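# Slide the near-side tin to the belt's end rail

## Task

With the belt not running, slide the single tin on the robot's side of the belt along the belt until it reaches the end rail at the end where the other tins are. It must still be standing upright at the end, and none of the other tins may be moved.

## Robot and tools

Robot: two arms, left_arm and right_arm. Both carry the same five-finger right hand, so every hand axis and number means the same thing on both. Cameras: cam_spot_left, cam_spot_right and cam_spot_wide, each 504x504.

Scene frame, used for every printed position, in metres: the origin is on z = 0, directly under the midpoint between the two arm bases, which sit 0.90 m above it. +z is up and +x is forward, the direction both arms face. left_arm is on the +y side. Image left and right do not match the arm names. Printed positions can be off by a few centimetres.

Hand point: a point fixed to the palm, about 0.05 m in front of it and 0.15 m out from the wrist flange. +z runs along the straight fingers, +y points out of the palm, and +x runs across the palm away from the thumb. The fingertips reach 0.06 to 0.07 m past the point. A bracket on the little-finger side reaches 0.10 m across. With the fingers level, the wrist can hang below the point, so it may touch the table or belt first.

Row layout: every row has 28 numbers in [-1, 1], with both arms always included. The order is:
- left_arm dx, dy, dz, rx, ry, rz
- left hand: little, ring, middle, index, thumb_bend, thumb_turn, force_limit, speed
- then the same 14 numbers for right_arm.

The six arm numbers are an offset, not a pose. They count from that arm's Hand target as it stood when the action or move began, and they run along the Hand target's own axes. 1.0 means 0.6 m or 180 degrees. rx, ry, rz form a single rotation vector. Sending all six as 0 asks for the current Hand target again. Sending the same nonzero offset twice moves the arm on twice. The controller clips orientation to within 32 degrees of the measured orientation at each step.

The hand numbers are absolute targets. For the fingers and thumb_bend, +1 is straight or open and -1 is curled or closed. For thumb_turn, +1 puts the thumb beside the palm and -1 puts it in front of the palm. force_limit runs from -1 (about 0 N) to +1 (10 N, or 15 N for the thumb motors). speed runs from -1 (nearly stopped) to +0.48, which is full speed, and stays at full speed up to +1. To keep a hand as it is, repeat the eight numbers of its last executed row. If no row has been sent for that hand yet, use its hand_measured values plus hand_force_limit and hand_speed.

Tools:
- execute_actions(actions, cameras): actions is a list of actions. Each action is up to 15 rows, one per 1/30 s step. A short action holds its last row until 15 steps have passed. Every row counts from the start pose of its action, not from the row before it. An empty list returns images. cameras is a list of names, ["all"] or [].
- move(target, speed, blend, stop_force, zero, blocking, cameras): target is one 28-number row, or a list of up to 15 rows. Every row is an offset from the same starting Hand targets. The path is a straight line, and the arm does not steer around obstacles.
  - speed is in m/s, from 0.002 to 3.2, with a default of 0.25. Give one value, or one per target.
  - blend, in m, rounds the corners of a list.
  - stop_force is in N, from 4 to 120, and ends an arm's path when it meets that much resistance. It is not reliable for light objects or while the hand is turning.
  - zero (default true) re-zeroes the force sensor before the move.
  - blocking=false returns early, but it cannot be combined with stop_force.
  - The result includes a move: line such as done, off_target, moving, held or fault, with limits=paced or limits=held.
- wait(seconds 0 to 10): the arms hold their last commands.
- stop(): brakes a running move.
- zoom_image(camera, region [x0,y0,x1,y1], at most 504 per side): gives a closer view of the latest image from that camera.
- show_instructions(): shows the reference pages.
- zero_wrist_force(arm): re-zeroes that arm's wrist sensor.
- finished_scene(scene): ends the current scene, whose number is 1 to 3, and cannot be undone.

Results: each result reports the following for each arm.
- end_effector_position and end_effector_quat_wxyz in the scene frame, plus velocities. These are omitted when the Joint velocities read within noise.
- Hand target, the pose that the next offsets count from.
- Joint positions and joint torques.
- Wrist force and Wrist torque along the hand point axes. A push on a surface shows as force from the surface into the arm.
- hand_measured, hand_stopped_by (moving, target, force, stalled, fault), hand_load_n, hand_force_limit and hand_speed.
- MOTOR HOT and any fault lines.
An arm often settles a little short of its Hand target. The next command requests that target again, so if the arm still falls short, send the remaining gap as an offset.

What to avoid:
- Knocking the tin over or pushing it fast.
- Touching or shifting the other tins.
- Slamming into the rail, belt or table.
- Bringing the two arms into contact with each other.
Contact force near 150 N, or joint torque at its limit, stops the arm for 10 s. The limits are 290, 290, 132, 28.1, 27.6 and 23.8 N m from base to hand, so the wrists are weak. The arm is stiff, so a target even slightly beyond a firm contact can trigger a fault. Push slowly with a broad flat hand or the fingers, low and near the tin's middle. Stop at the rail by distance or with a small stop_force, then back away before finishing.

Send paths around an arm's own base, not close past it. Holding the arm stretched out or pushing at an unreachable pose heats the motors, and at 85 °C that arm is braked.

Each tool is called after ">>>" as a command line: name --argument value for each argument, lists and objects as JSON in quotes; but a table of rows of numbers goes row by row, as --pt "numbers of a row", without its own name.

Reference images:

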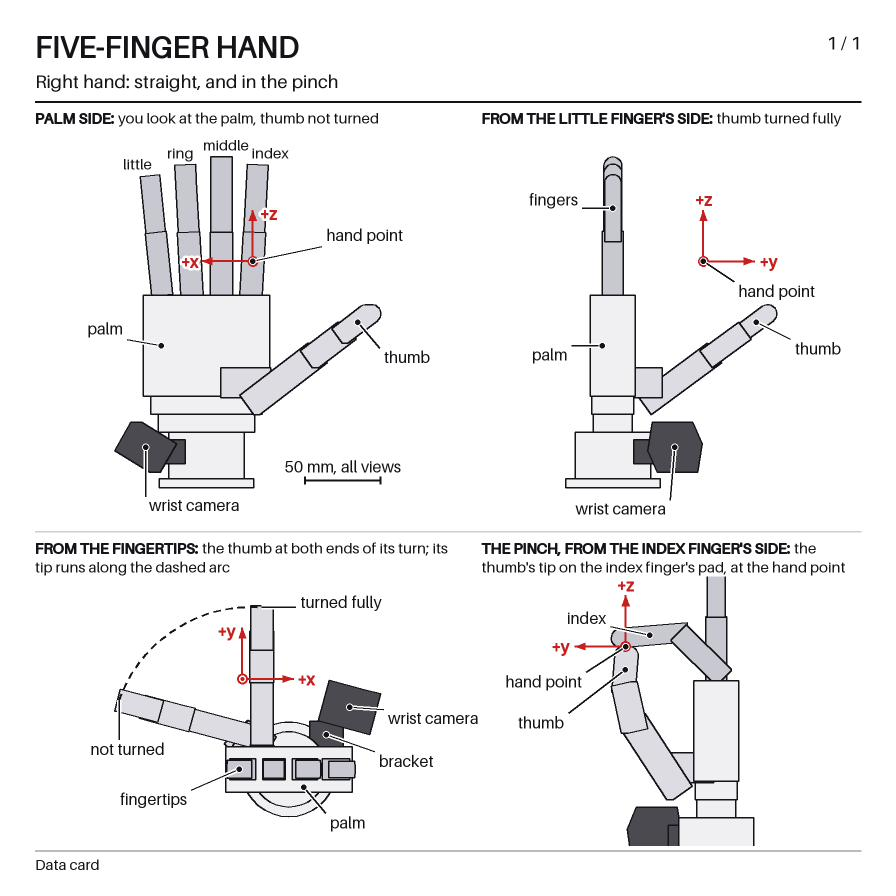

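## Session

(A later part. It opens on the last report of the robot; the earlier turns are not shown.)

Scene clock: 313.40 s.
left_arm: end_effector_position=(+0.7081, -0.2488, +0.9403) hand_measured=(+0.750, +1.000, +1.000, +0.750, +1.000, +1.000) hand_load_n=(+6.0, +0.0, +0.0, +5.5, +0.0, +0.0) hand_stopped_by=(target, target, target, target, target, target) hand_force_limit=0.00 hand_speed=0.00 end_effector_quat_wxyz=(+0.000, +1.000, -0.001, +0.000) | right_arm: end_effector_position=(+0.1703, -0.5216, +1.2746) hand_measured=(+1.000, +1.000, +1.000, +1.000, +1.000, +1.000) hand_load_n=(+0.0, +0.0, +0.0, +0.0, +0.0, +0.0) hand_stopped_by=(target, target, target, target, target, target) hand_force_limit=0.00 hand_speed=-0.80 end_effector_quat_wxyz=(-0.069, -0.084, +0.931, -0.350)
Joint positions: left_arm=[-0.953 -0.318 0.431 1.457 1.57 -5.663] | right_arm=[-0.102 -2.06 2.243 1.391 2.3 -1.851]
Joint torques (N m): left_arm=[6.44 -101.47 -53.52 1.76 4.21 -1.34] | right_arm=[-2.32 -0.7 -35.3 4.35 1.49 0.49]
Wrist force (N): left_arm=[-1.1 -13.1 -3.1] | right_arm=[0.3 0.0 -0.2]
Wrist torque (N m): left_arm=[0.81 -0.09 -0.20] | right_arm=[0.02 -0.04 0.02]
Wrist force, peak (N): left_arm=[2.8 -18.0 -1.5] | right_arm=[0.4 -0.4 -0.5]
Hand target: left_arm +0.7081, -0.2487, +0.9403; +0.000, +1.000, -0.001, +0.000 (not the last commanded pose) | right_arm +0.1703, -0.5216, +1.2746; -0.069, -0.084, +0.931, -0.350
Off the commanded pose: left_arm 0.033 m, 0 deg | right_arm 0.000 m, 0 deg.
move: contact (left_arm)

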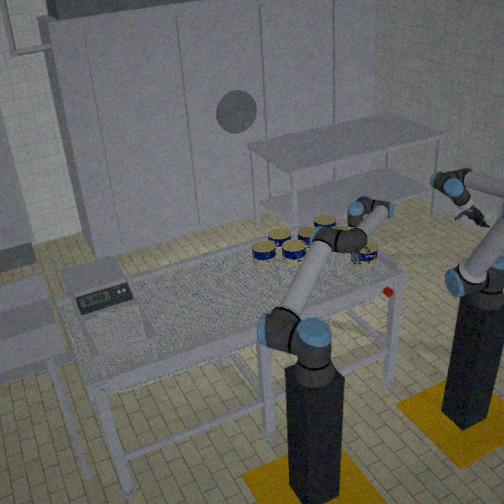

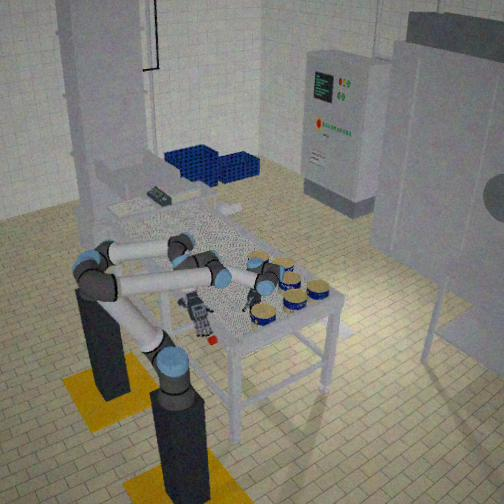

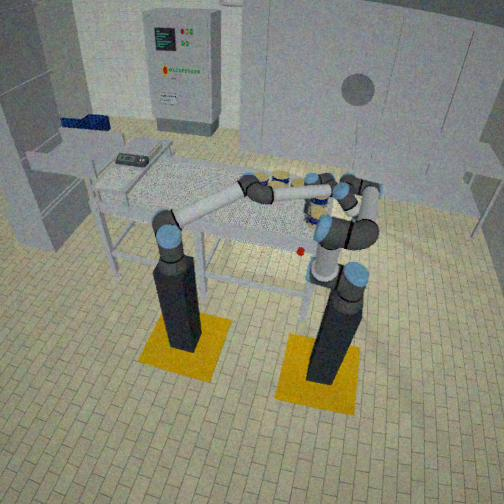

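>>> move --pt "0 -0.1 0 0 0 0 0.75 1 1 0.75 1 1 0 0 0 0 0 0 0 0 1 1 1 1 1 1 0 -0.8" --pt "0 -0.2 -0.35 0 0 0 0.75 1 1 0.75 1 1 0 0 0 0 0 0 0 0 1 1 1 1 1 1 0 -0.8" --pt "-0.4 -0.8 -0.45 0 0 0 0.75 1 1 0.75 1 1 0 0 0 0 0 0 0 0 1 1 1 1 1 1 0 -0.8" --speed '[0.08,0.25,0.3]' --blend '[0.02,0.03,0]' --cameras '["all"]'

>>> zoom_image --camera "cam_spot_right" --region '[220, 270, 350, 370]'

>>> zoom_image --camera "cam_spot_left" --region '[260, 180, 420, 300]'

>>> zoom_image --camera "cam_spot_wide" --region '[220, 140, 360, 280]'

Scene clock: 326.00 s.
left_arm: end_effector_position=(+0.4690, +0.2318, +1.2100) hand_measured=(+0.750, +1.000, +1.000, +0.750, +1.000, +1.000) hand_load_n=(+0.0, +0.0, +0.0, +0.0, +0.0, +0.0) hand_stopped_by=(target, target, target, target, target, target) hand_force_limit=0.00 hand_speed=0.00 end_effector_quat_wxyz=(+0.000, +1.000, -0.001, +0.001) | right_arm: end_effector_position=(+0.1703, -0.5216, +1.2746) hand_measured=(+1.000, +1.000, +1.000, +1.000, +1.000, +1.000) hand_load_n=(+0.0, +0.0, +0.0, +0.0, +0.0, +0.0) hand_stopped_by=(target, target, target, target, target, target) hand_force_limit=0.00 hand_speed=-0.80 end_effector_quat_wxyz=(-0.069, -0.084, +0.931, -0.350)
Joint positions: left_arm=[-0.792 -1.372 1.738 1.205 1.57 -5.502] | right_arm=[-0.102 -2.06 2.243 1.391 2.3 -1.851]
Joint torques (N m): left_arm=[-6.92 -60.86 -31.35 7.01 -0.91 -0.77] | right_arm=[-2.07 -3.62 -35.34 3.79 1.74 0.76]
Wrist force (N): left_arm=[0.8 -1.4 0.7] | right_arm=[0.4 0.1 -0.1]
Wrist torque (N m): left_arm=[-0.21 -0.09 0.17] | right_arm=[0.03 -0.06 0.03]
Wrist force, peak (N): left_arm=[-1.8 -13.8 -2.1] | right_arm=[0.4 0.1 -0.6]
Hand target: left_arm +0.4689, +0.2318, +1.2100; +0.000, +1.000, -0.001, +0.000 | right_arm +0.1703, -0.5216, +1.2746; -0.069, -0.084, +0.931, -0.350
Off the commanded pose: left_arm 0.000 m, 0 deg | right_arm 0.000 m, 0 deg.
move: done

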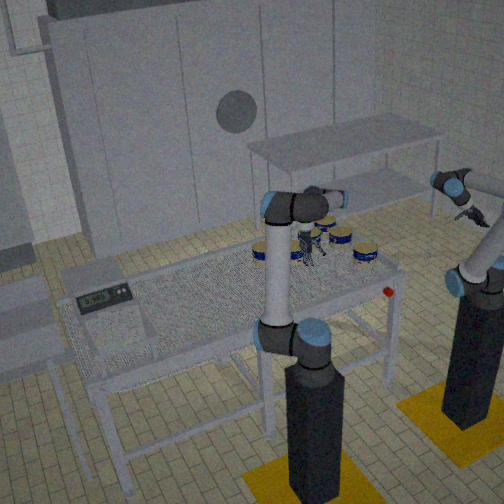

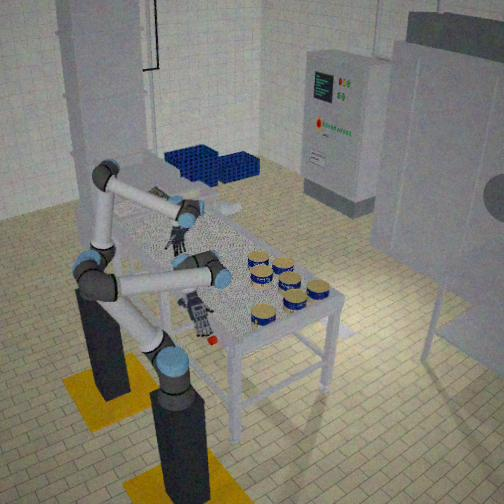

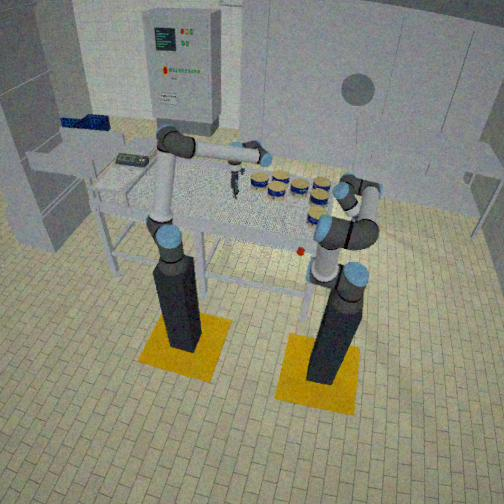

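Scaled by 3.877.

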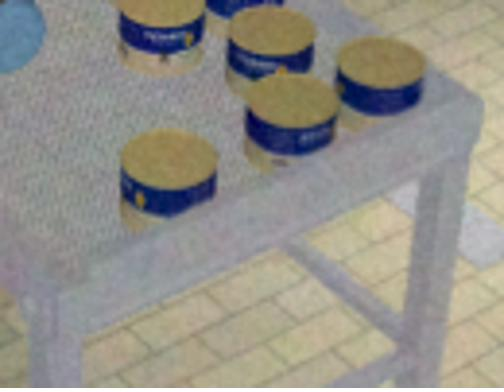

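Scaled by 3.150.

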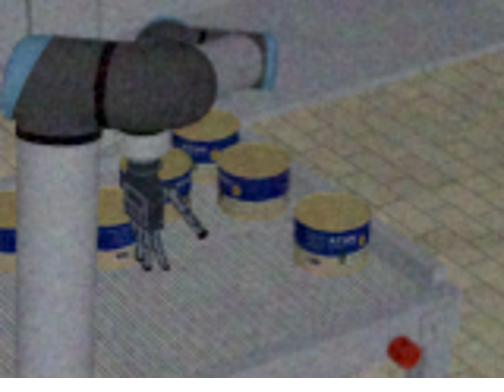

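Scaled by 3.600.

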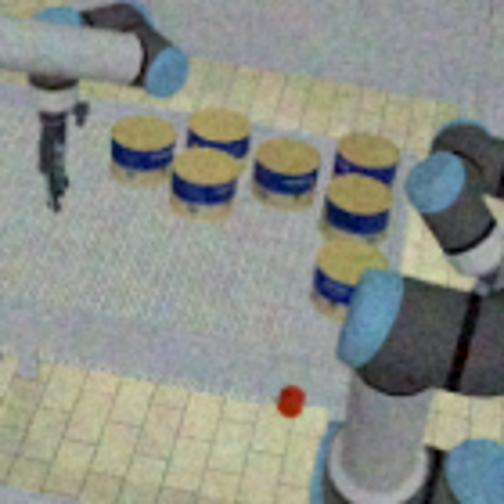

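>>> finished_scene --scene 1

The scene is finished: the task was done.


## Next scene

The same job, from a new start.

Reference images:

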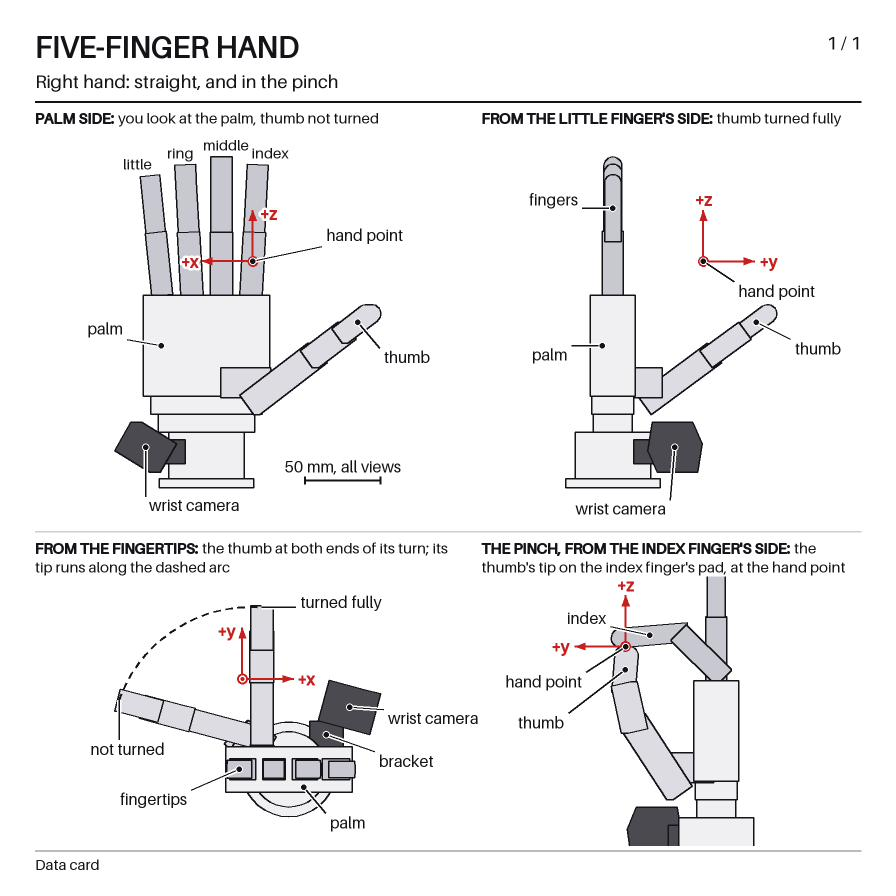

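>>> execute_actions --actions '[]'

>>> zoom_image --camera "cam_spot_left" --region '[150, 180, 350, 340]'

>>> zoom_image --camera "cam_spot_right" --region '[130, 190, 350, 350]'

>>> zoom_image --camera "cam_spot_wide" --region '[140, 130, 340, 280]'

Scene clock: 0.00 s.
left_arm: end_effector_position=(+0.1899, +0.5806, +1.2848) hand_measured=(+1.000, +1.000, +1.000, +1.000, +1.000, +1.000) hand_load_n=(+0.0, +0.0, +0.0, +0.0, +0.0, +0.0) hand_stopped_by=(target, target, target, target, target, target) hand_force_limit=0.00 hand_speed=-0.80 end_effector_quat_wxyz=(-0.033, -0.081, +0.930, -0.356) | right_arm: end_effector_position=(+0.1919, -0.4939, +1.2521) hand_measured=(+1.000, +1.000, +1.000, +1.000, +1.000, +1.000) hand_load_n=(+0.0, +0.0, +0.0, +0.0, +0.0, +0.0) hand_stopped_by=(target, target, target, target, target, target) hand_force_limit=0.00 hand_speed=-0.80 end_effector_quat_wxyz=(+0.015, -0.134, +0.923, -0.360)
Joint positions: left_arm=[-0.08 -2.06 2.212 1.351 2.3 -1.851] | right_arm=[0.054 -2.06 2.263 1.249 2.3 -1.851]
Joint velocities: within noise
Joint torques (N m): no reading
Motor temperatures (°C): left_arm=[27 29 30 33 34 36] | right_arm=[30 29 28 29 34 31]
Wrist force (N): no reading
Wrist torque (N m): no reading
Wrist force, peak (N): no reading
Hand target: left_arm +0.1899, +0.5806, +1.2848; -0.033, -0.081, +0.930, -0.356 | right_arm +0.1919, -0.4939, +1.2521; +0.015, -0.134, +0.923, -0.360

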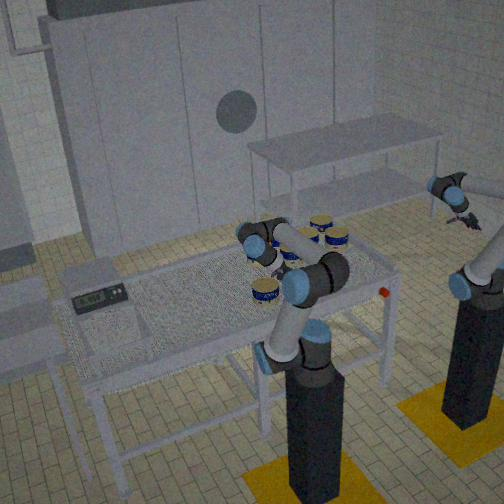

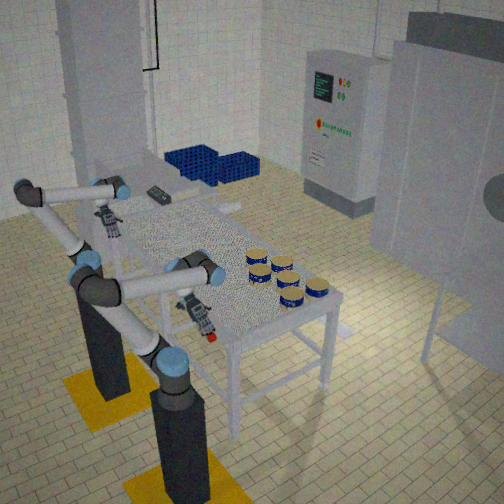

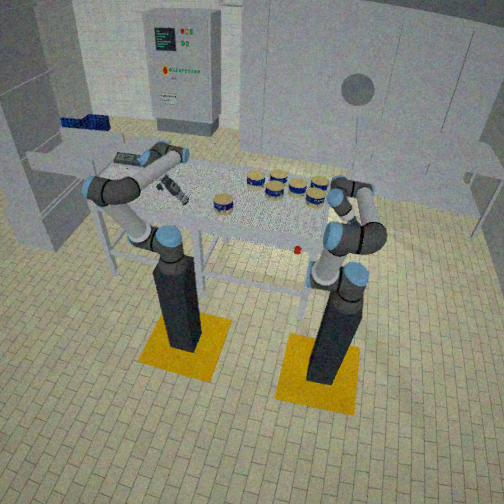

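Scaled by 2.520.

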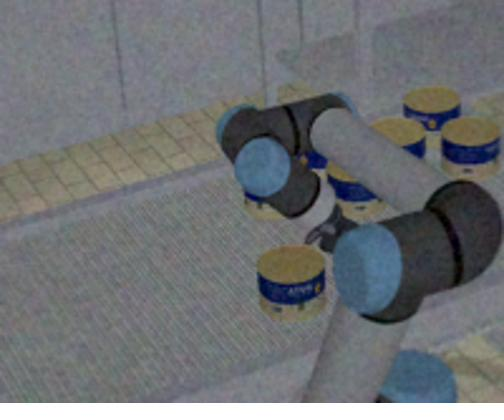

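Scaled by 2.291.

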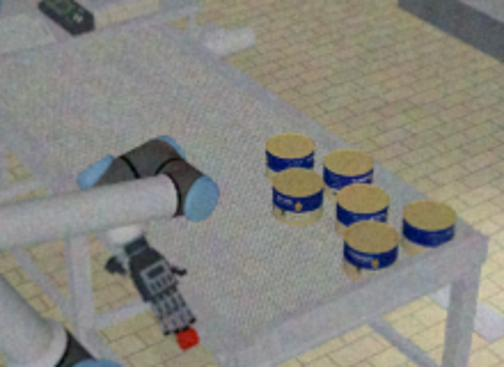

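Scaled by 2.520.

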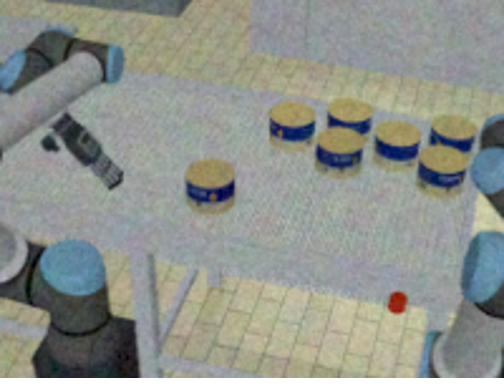

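>>> move --target '[-0.833,0.0202,0.3071,0.031,-0.339,-0.885,0.75,1,1,0.75,1,1,0,0.4,0,0,0,0,0,0,1,1,1,1,1,1,0,-0.8]' --speed 0.5 --cameras '["all"]'

>>> zoom_image --camera "cam_spot_left" --region '[190, 200, 310, 320]'

>>> zoom_image --camera "cam_spot_right" --region '[140, 180, 260, 300]'

>>> zoom_image --camera "cam_spot_wide" --region '[150, 120, 270, 240]'

Scene clock: 23.63 s.
left_arm: end_effector_position=(+0.6793, +0.5304, +1.0803) hand_measured=(+0.750, +1.000, +1.000, +0.750, +1.000, +1.000) hand_load_n=(+0.0, +0.0, +0.0, +0.0, +0.0, +0.0) hand_stopped_by=(target, target, target, target, target, target) hand_force_limit=0.00 hand_speed=0.40 end_effector_quat_wxyz=(+0.000, +1.000, +0.000, +0.000) | right_arm: end_effector_position=(+0.1919, -0.4939, +1.2521) hand_measured=(+1.000, +1.000, +1.000, +1.000, +1.000, +1.000) hand_load_n=(+0.0, +0.0, +0.0, +0.0, +0.0, +0.0) hand_stopped_by=(target, target, target, target, target, target) hand_force_limit=0.00 hand_speed=-0.80 end_effector_quat_wxyz=(+0.015, -0.134, +0.923, -0.360)
Joint positions: left_arm=[-0.19 -1.053 1.536 1.088 1.571 -4.903] | right_arm=[0.054 -2.06 2.263 1.249 2.3 -1.851]
Joint torques (N m): left_arm=[-8.21 -65.53 -24.88 2.24 -0.92 -1.38] | right_arm=[-2.3 0.69 -36.59 3.73 1.02 0.48]
Wrist force (N): left_arm=[1.4 -0.6 0.8] | right_arm=[-0.2 -0.1 -0.1]
Wrist torque (N m): left_arm=[-0.06 -0.21 0.33] | right_arm=[-0.01 0.04 -0.01]
Wrist force, peak (N): left_arm=[2.2 -0.7 1.7] | right_arm=[0.3 0.1 -0.4]
Hand target: left_arm +0.6793, +0.5303, +1.0803; +0.000, +1.000, +0.000, +0.000 | right_arm +0.1919, -0.4939, +1.2521; +0.015, -0.134, +0.923, -0.360
Off the commanded pose: left_arm 0.000 m, 0 deg | right_arm 0.000 m, 0 deg.
move: done

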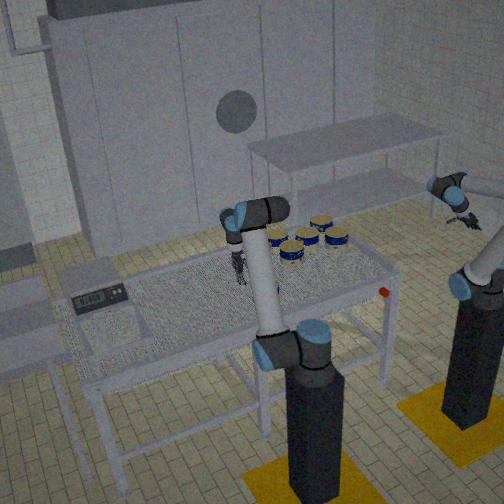

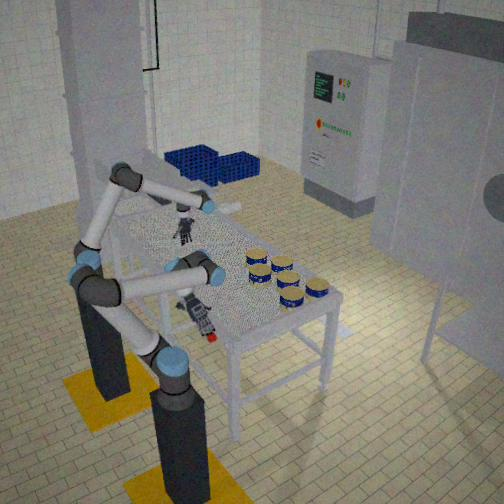

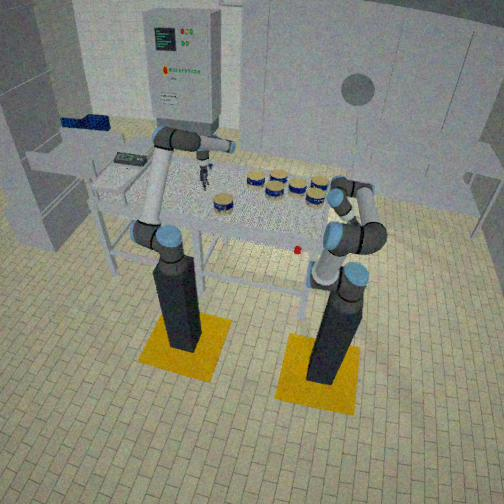

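Scaled by 4.200.

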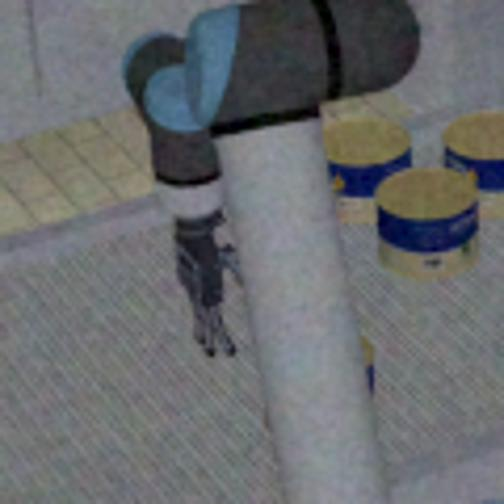

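Scaled by 4.200.

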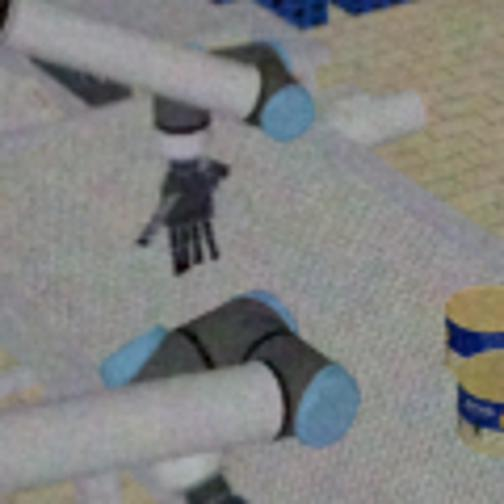

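Scaled by 4.200.

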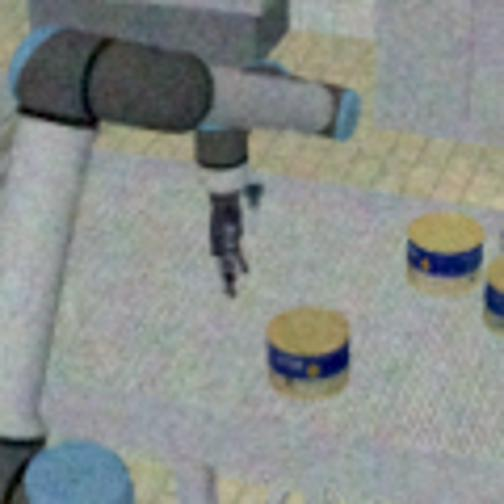

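>>> move --pt "0 0 0.2338 0 0 0 0.75 1 1 0.75 1 1 0 0.4 0 0 0 0 0 0 1 1 1 1 1 1 0 -0.8" --pt "0 0.2 0.2338 0 0 0 0.75 1 1 0.75 1 1 0 0.4 0 0 0 0 0 0 1 1 1 1 1 1 0 -0.8" --pt "0 0.98 0.2338 0 0 0 0.75 1 1 0.75 1 1 0 0.4 0 0 0 0 0 0 1 1 1 1 1 1 0 -0.8" --speed '[0.25,0.08,0.2]' --blend '[0.01,0.02,0]' --cameras '["all"]'

>>> zoom_image --camera "cam_spot_right" --region '[180, 240, 340, 360]'

>>> zoom_image --camera "cam_spot_wide" --region '[220, 140, 360, 280]'

Scene clock: 50.57 s.
left_arm: end_effector_position=(+0.6793, -0.0576, +0.9399) hand_measured=(+0.750, +1.000, +1.000, +0.750, +1.000, +1.000) hand_load_n=(+0.0, +0.0, +0.5, +0.5, +0.0, +0.0) hand_stopped_by=(target, target, target, target, target, target) hand_force_limit=0.00 hand_speed=0.40 end_effector_quat_wxyz=(+0.000, +1.000, +0.000, +0.000) | right_arm: end_effector_position=(+0.1919, -0.4939, +1.2521) hand_measured=(+1.000, +1.000, +1.000, +1.000, +1.000, +1.000) hand_load_n=(+0.0, -0.5, +0.0, +0.0, +0.0, +0.0) hand_stopped_by=(target, target, target, target, target, target) hand_force_limit=0.00 hand_speed=-0.80 end_effector_quat_wxyz=(+0.015, -0.134, +0.923, -0.360)
Joint positions: left_arm=[-0.852 -0.658 1.108 1.122 1.571 -5.565] | right_arm=[0.054 -2.06 2.263 1.249 2.3 -1.851]
Joint torques (N m): left_arm=[-2.46 -94.65 -32.95 1.51 -0.02 -0.84] | right_arm=[-1.35 -0.28 -36.2 3.41 0.99 0.53]
Wrist force (N): left_arm=[0.8 -0.4 0.6] | right_arm=[0.0 -0.3 -0.3]
Wrist torque (N m): left_arm=[-0.04 -0.09 0.31] | right_arm=[-0.03 0.01 -0.01]
Wrist force, peak (N): left_arm=[-0.3 -8.0 -3.7] | right_arm=[-0.1 -0.3 -0.4]
Hand target: left_arm +0.6793, -0.0576, +0.9399; +0.000, +1.000, +0.000, +0.000 | right_arm +0.1919, -0.4939, +1.2521; +0.015, -0.134, +0.923, -0.360
Off the commanded pose: left_arm 0.000 m, 0 deg | right_arm 0.000 m, 0 deg.
move: done

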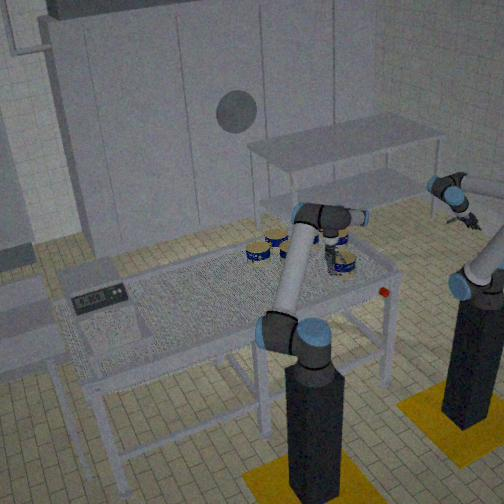

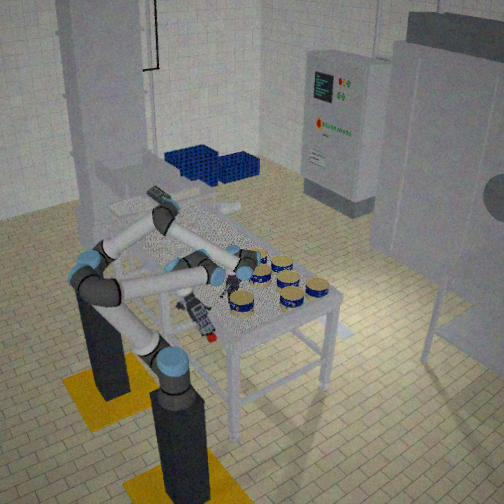

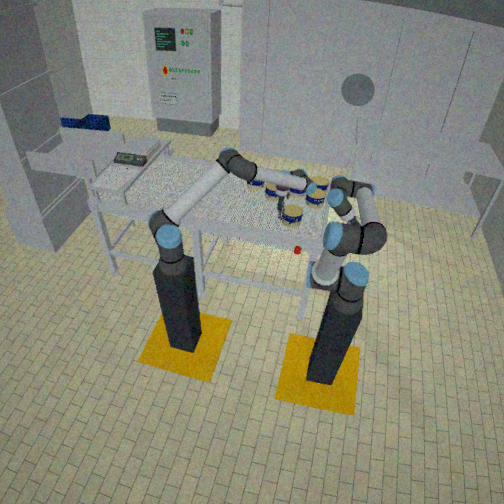

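Scaled by 3.150.

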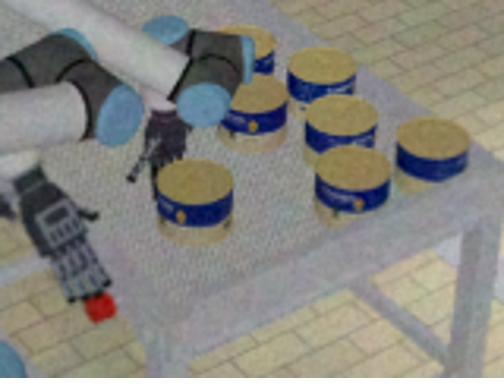

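Scaled by 3.600.

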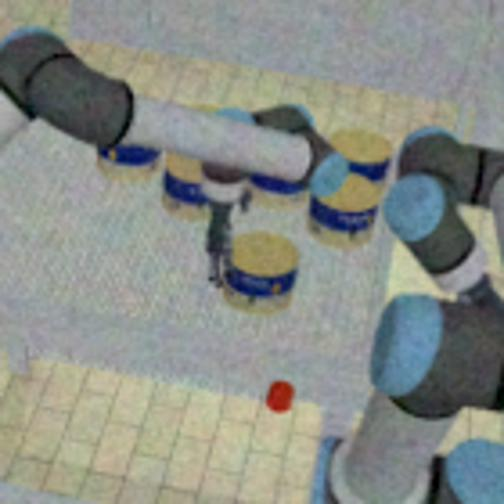

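>>> move --pt "0 0.24 0 0 0 0 0.75 1 1 0.75 1 1 0 0.4 0 0 0 0 0 0 1 1 1 1 1 1 0 -0.8" --pt "0 0.375 0 0 0 0 0.75 1 1 0.75 1 1 0 0.4 0 0 0 0 0 0 1 1 1 1 1 1 0 -0.8" --speed '[0.12,0.04]' --stop_force 16 --blend '[0.01,0]' --cameras '["all"]'

>>> zoom_image --camera "cam_spot_right" --region '[200, 260, 340, 360]'

Scene clock: 58.97 s.
left_arm: end_effector_position=(+0.6792, -0.2238, +0.9399) hand_measured=(+0.750, +1.000, +1.000, +0.750, +1.000, +1.000) hand_load_n=(+6.0, +0.0, +0.0, +5.5, +0.0, +0.0) hand_stopped_by=(target, target, target, target, target, target) hand_force_limit=0.00 hand_speed=0.40 end_effector_quat_wxyz=(+0.000, +1.000, +0.000, +0.000) | right_arm: end_effector_position=(+0.1919, -0.4939, +1.2521) hand_measured=(+1.000, +1.000, +1.000, +1.000, +1.000, +1.000) hand_load_n=(+0.0, +0.0, +0.0, +0.0, +0.0, +0.0) hand_stopped_by=(target, target, target, target, target, target) hand_force_limit=0.00 hand_speed=-0.80 end_effector_quat_wxyz=(+0.015, -0.134, +0.923, -0.360)
Joint positions: left_arm=[-0.962 -0.436 0.669 1.338 1.571 -5.674] | right_arm=[0.054 -2.06 2.263 1.249 2.3 -1.851]
Joint torques (N m): left_arm=[2.28 -97.07 -53.71 1.7 2.66 -1.61] | right_arm=[0.09 -1.4 -36.74 3.32 1.19 0.19]
Wrist force (N): left_arm=[-1.5 -13.0 -2.4] | right_arm=[0.0 0.0 0.0]
Wrist torque (N m): left_arm=[0.81 -0.01 -0.27] | right_arm=[0.00 0.00 0.00]
Wrist force, peak (N): left_arm=[2.5 -17.8 -1.3] | right_arm=[-0.3 0.1 -0.5]
Hand target: left_arm +0.6792, -0.2238, +0.9399; +0.000, +1.000, +0.000, +0.000 (not the last commanded pose) | right_arm +0.1919, -0.4939, +1.2521; +0.015, -0.134, +0.923, -0.360
Off the commanded pose: left_arm 0.059 m, 0 deg | right_arm 0.000 m, 0 deg.
move: contact (left_arm); path passed 1 of 2 targets

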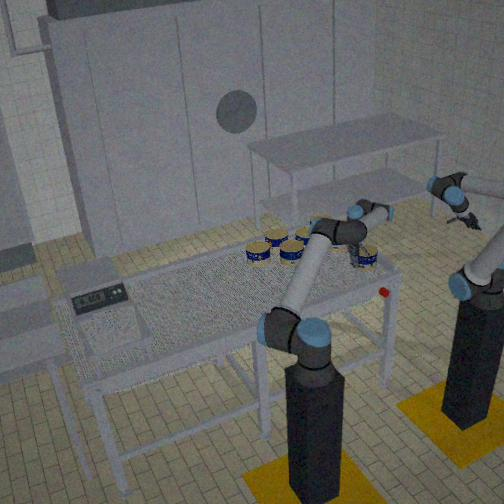

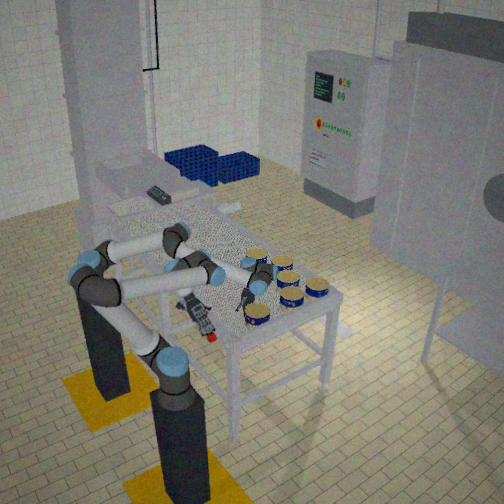

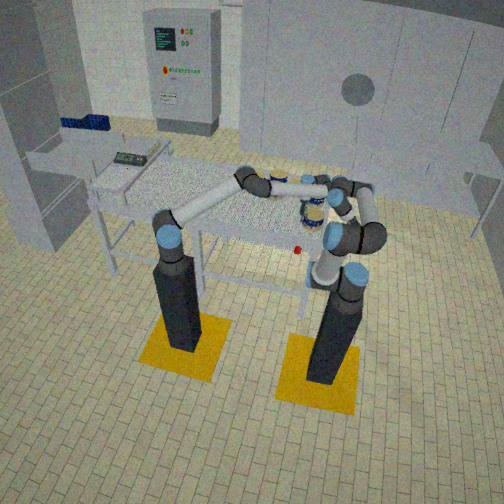

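Scaled by 3.600.

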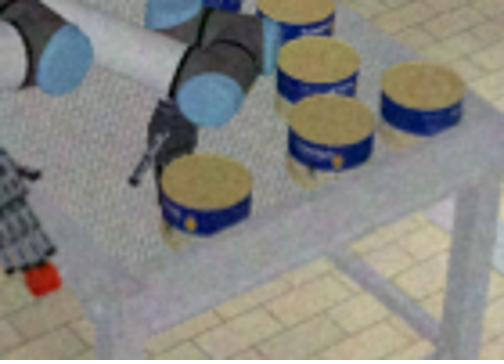

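>>> move --pt "0 -0.06 0 0 0 0 0.75 1 1 0.75 1 1 0 0.4 0 0 0 0 0 0 1 1 1 1 1 1 0 -0.8" --pt "0 -0.25 -0.3 0 0 0 0.75 1 1 0.75 1 1 0 0.4 0 0 0 0 0 0 1 1 1 1 1 1 0 -0.8" --speed '[0.1,0.35]' --blend '[0.02,0]' --cameras '["all"]'

>>> zoom_image --camera "cam_spot_right" --region '[220, 270, 350, 370]'

>>> zoom_image --camera "cam_spot_left" --region '[260, 180, 420, 300]'

Scene clock: 69.43 s.
left_arm: end_effector_position=(+0.6793, -0.0738, +1.1197) hand_measured=(+0.750, +1.000, +1.000, +0.750, +1.000, +1.000) hand_load_n=(+0.0, -0.5, +0.0, +0.0, +0.0, +0.0) hand_stopped_by=(target, target, target, target, target, target) hand_force_limit=0.00 hand_speed=0.40 end_effector_quat_wxyz=(+0.000, +1.000, +0.000, +0.000) | right_arm: end_effector_position=(+0.1919, -0.4939, +1.2521) hand_measured=(+1.000, +1.000, +1.000, +1.000, +1.000, +1.000) hand_load_n=(+0.0, +0.0, +0.0, +0.0, +0.0, +0.0) hand_stopped_by=(target, target, target, target, target, target) hand_force_limit=0.00 hand_speed=-0.80 end_effector_quat_wxyz=(+0.015, -0.134, +0.923, -0.360)
Joint positions: left_arm=[-0.864 -0.748 0.943 1.376 1.571 -5.577] | right_arm=[0.054 -2.06 2.263 1.249 2.3 -1.851]
Joint torques (N m): left_arm=[-1.84 -107.15 -50.62 2.64 -0.52 -0.72] | right_arm=[-1.41 -2.06 -36.13 3.31 1.08 0.44]
Wrist force (N): left_arm=[0.4 -0.8 0.9] | right_arm=[0.0 0.0 -0.2]
Wrist torque (N m): left_arm=[-0.12 -0.04 0.09] | right_arm=[0.01 0.01 0.00]
Wrist force, peak (N): left_arm=[-1.5 -13.4 -2.1] | right_arm=[0.0 0.1 -0.6]
Hand target: left_arm +0.6793, -0.0739, +1.1199; +0.000, +1.000, +0.000, +0.000 | right_arm +0.1919, -0.4939, +1.2521; +0.015, -0.134, +0.923, -0.360
Off the commanded pose: left_arm 0.000 m, 0 deg | right_arm 0.000 m, 0 deg.
move: done; blend cut to 0.018 m at target 1

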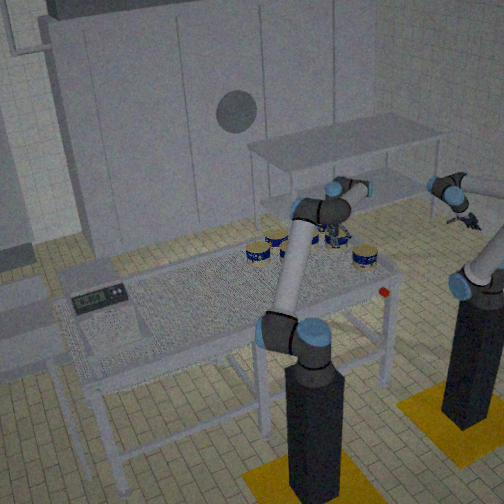

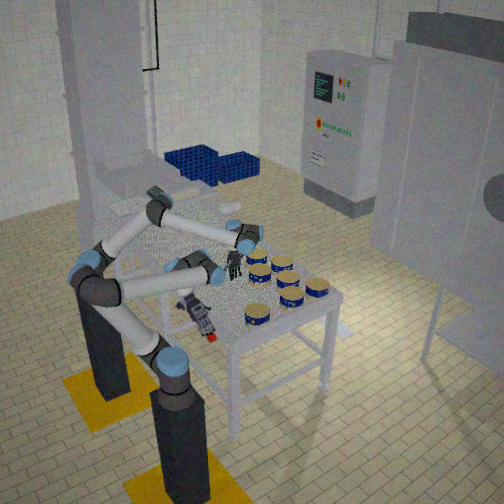

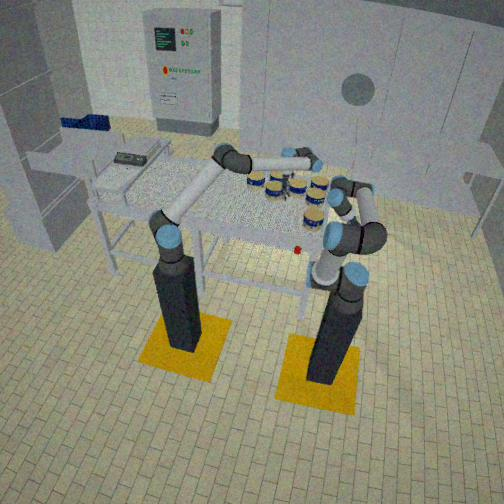

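Scaled by 3.877.

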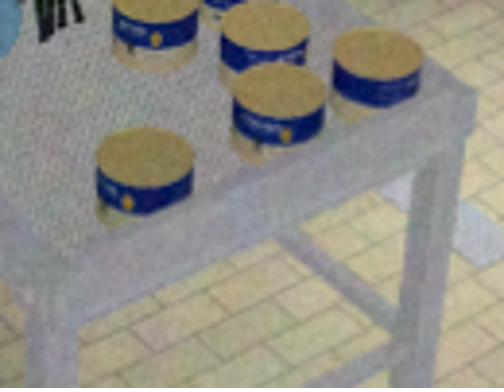

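Scaled by 3.150.

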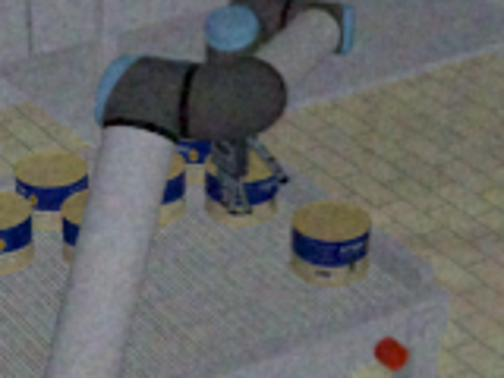

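>>> finished_scene --scene 2

The scene is finished: the task was done.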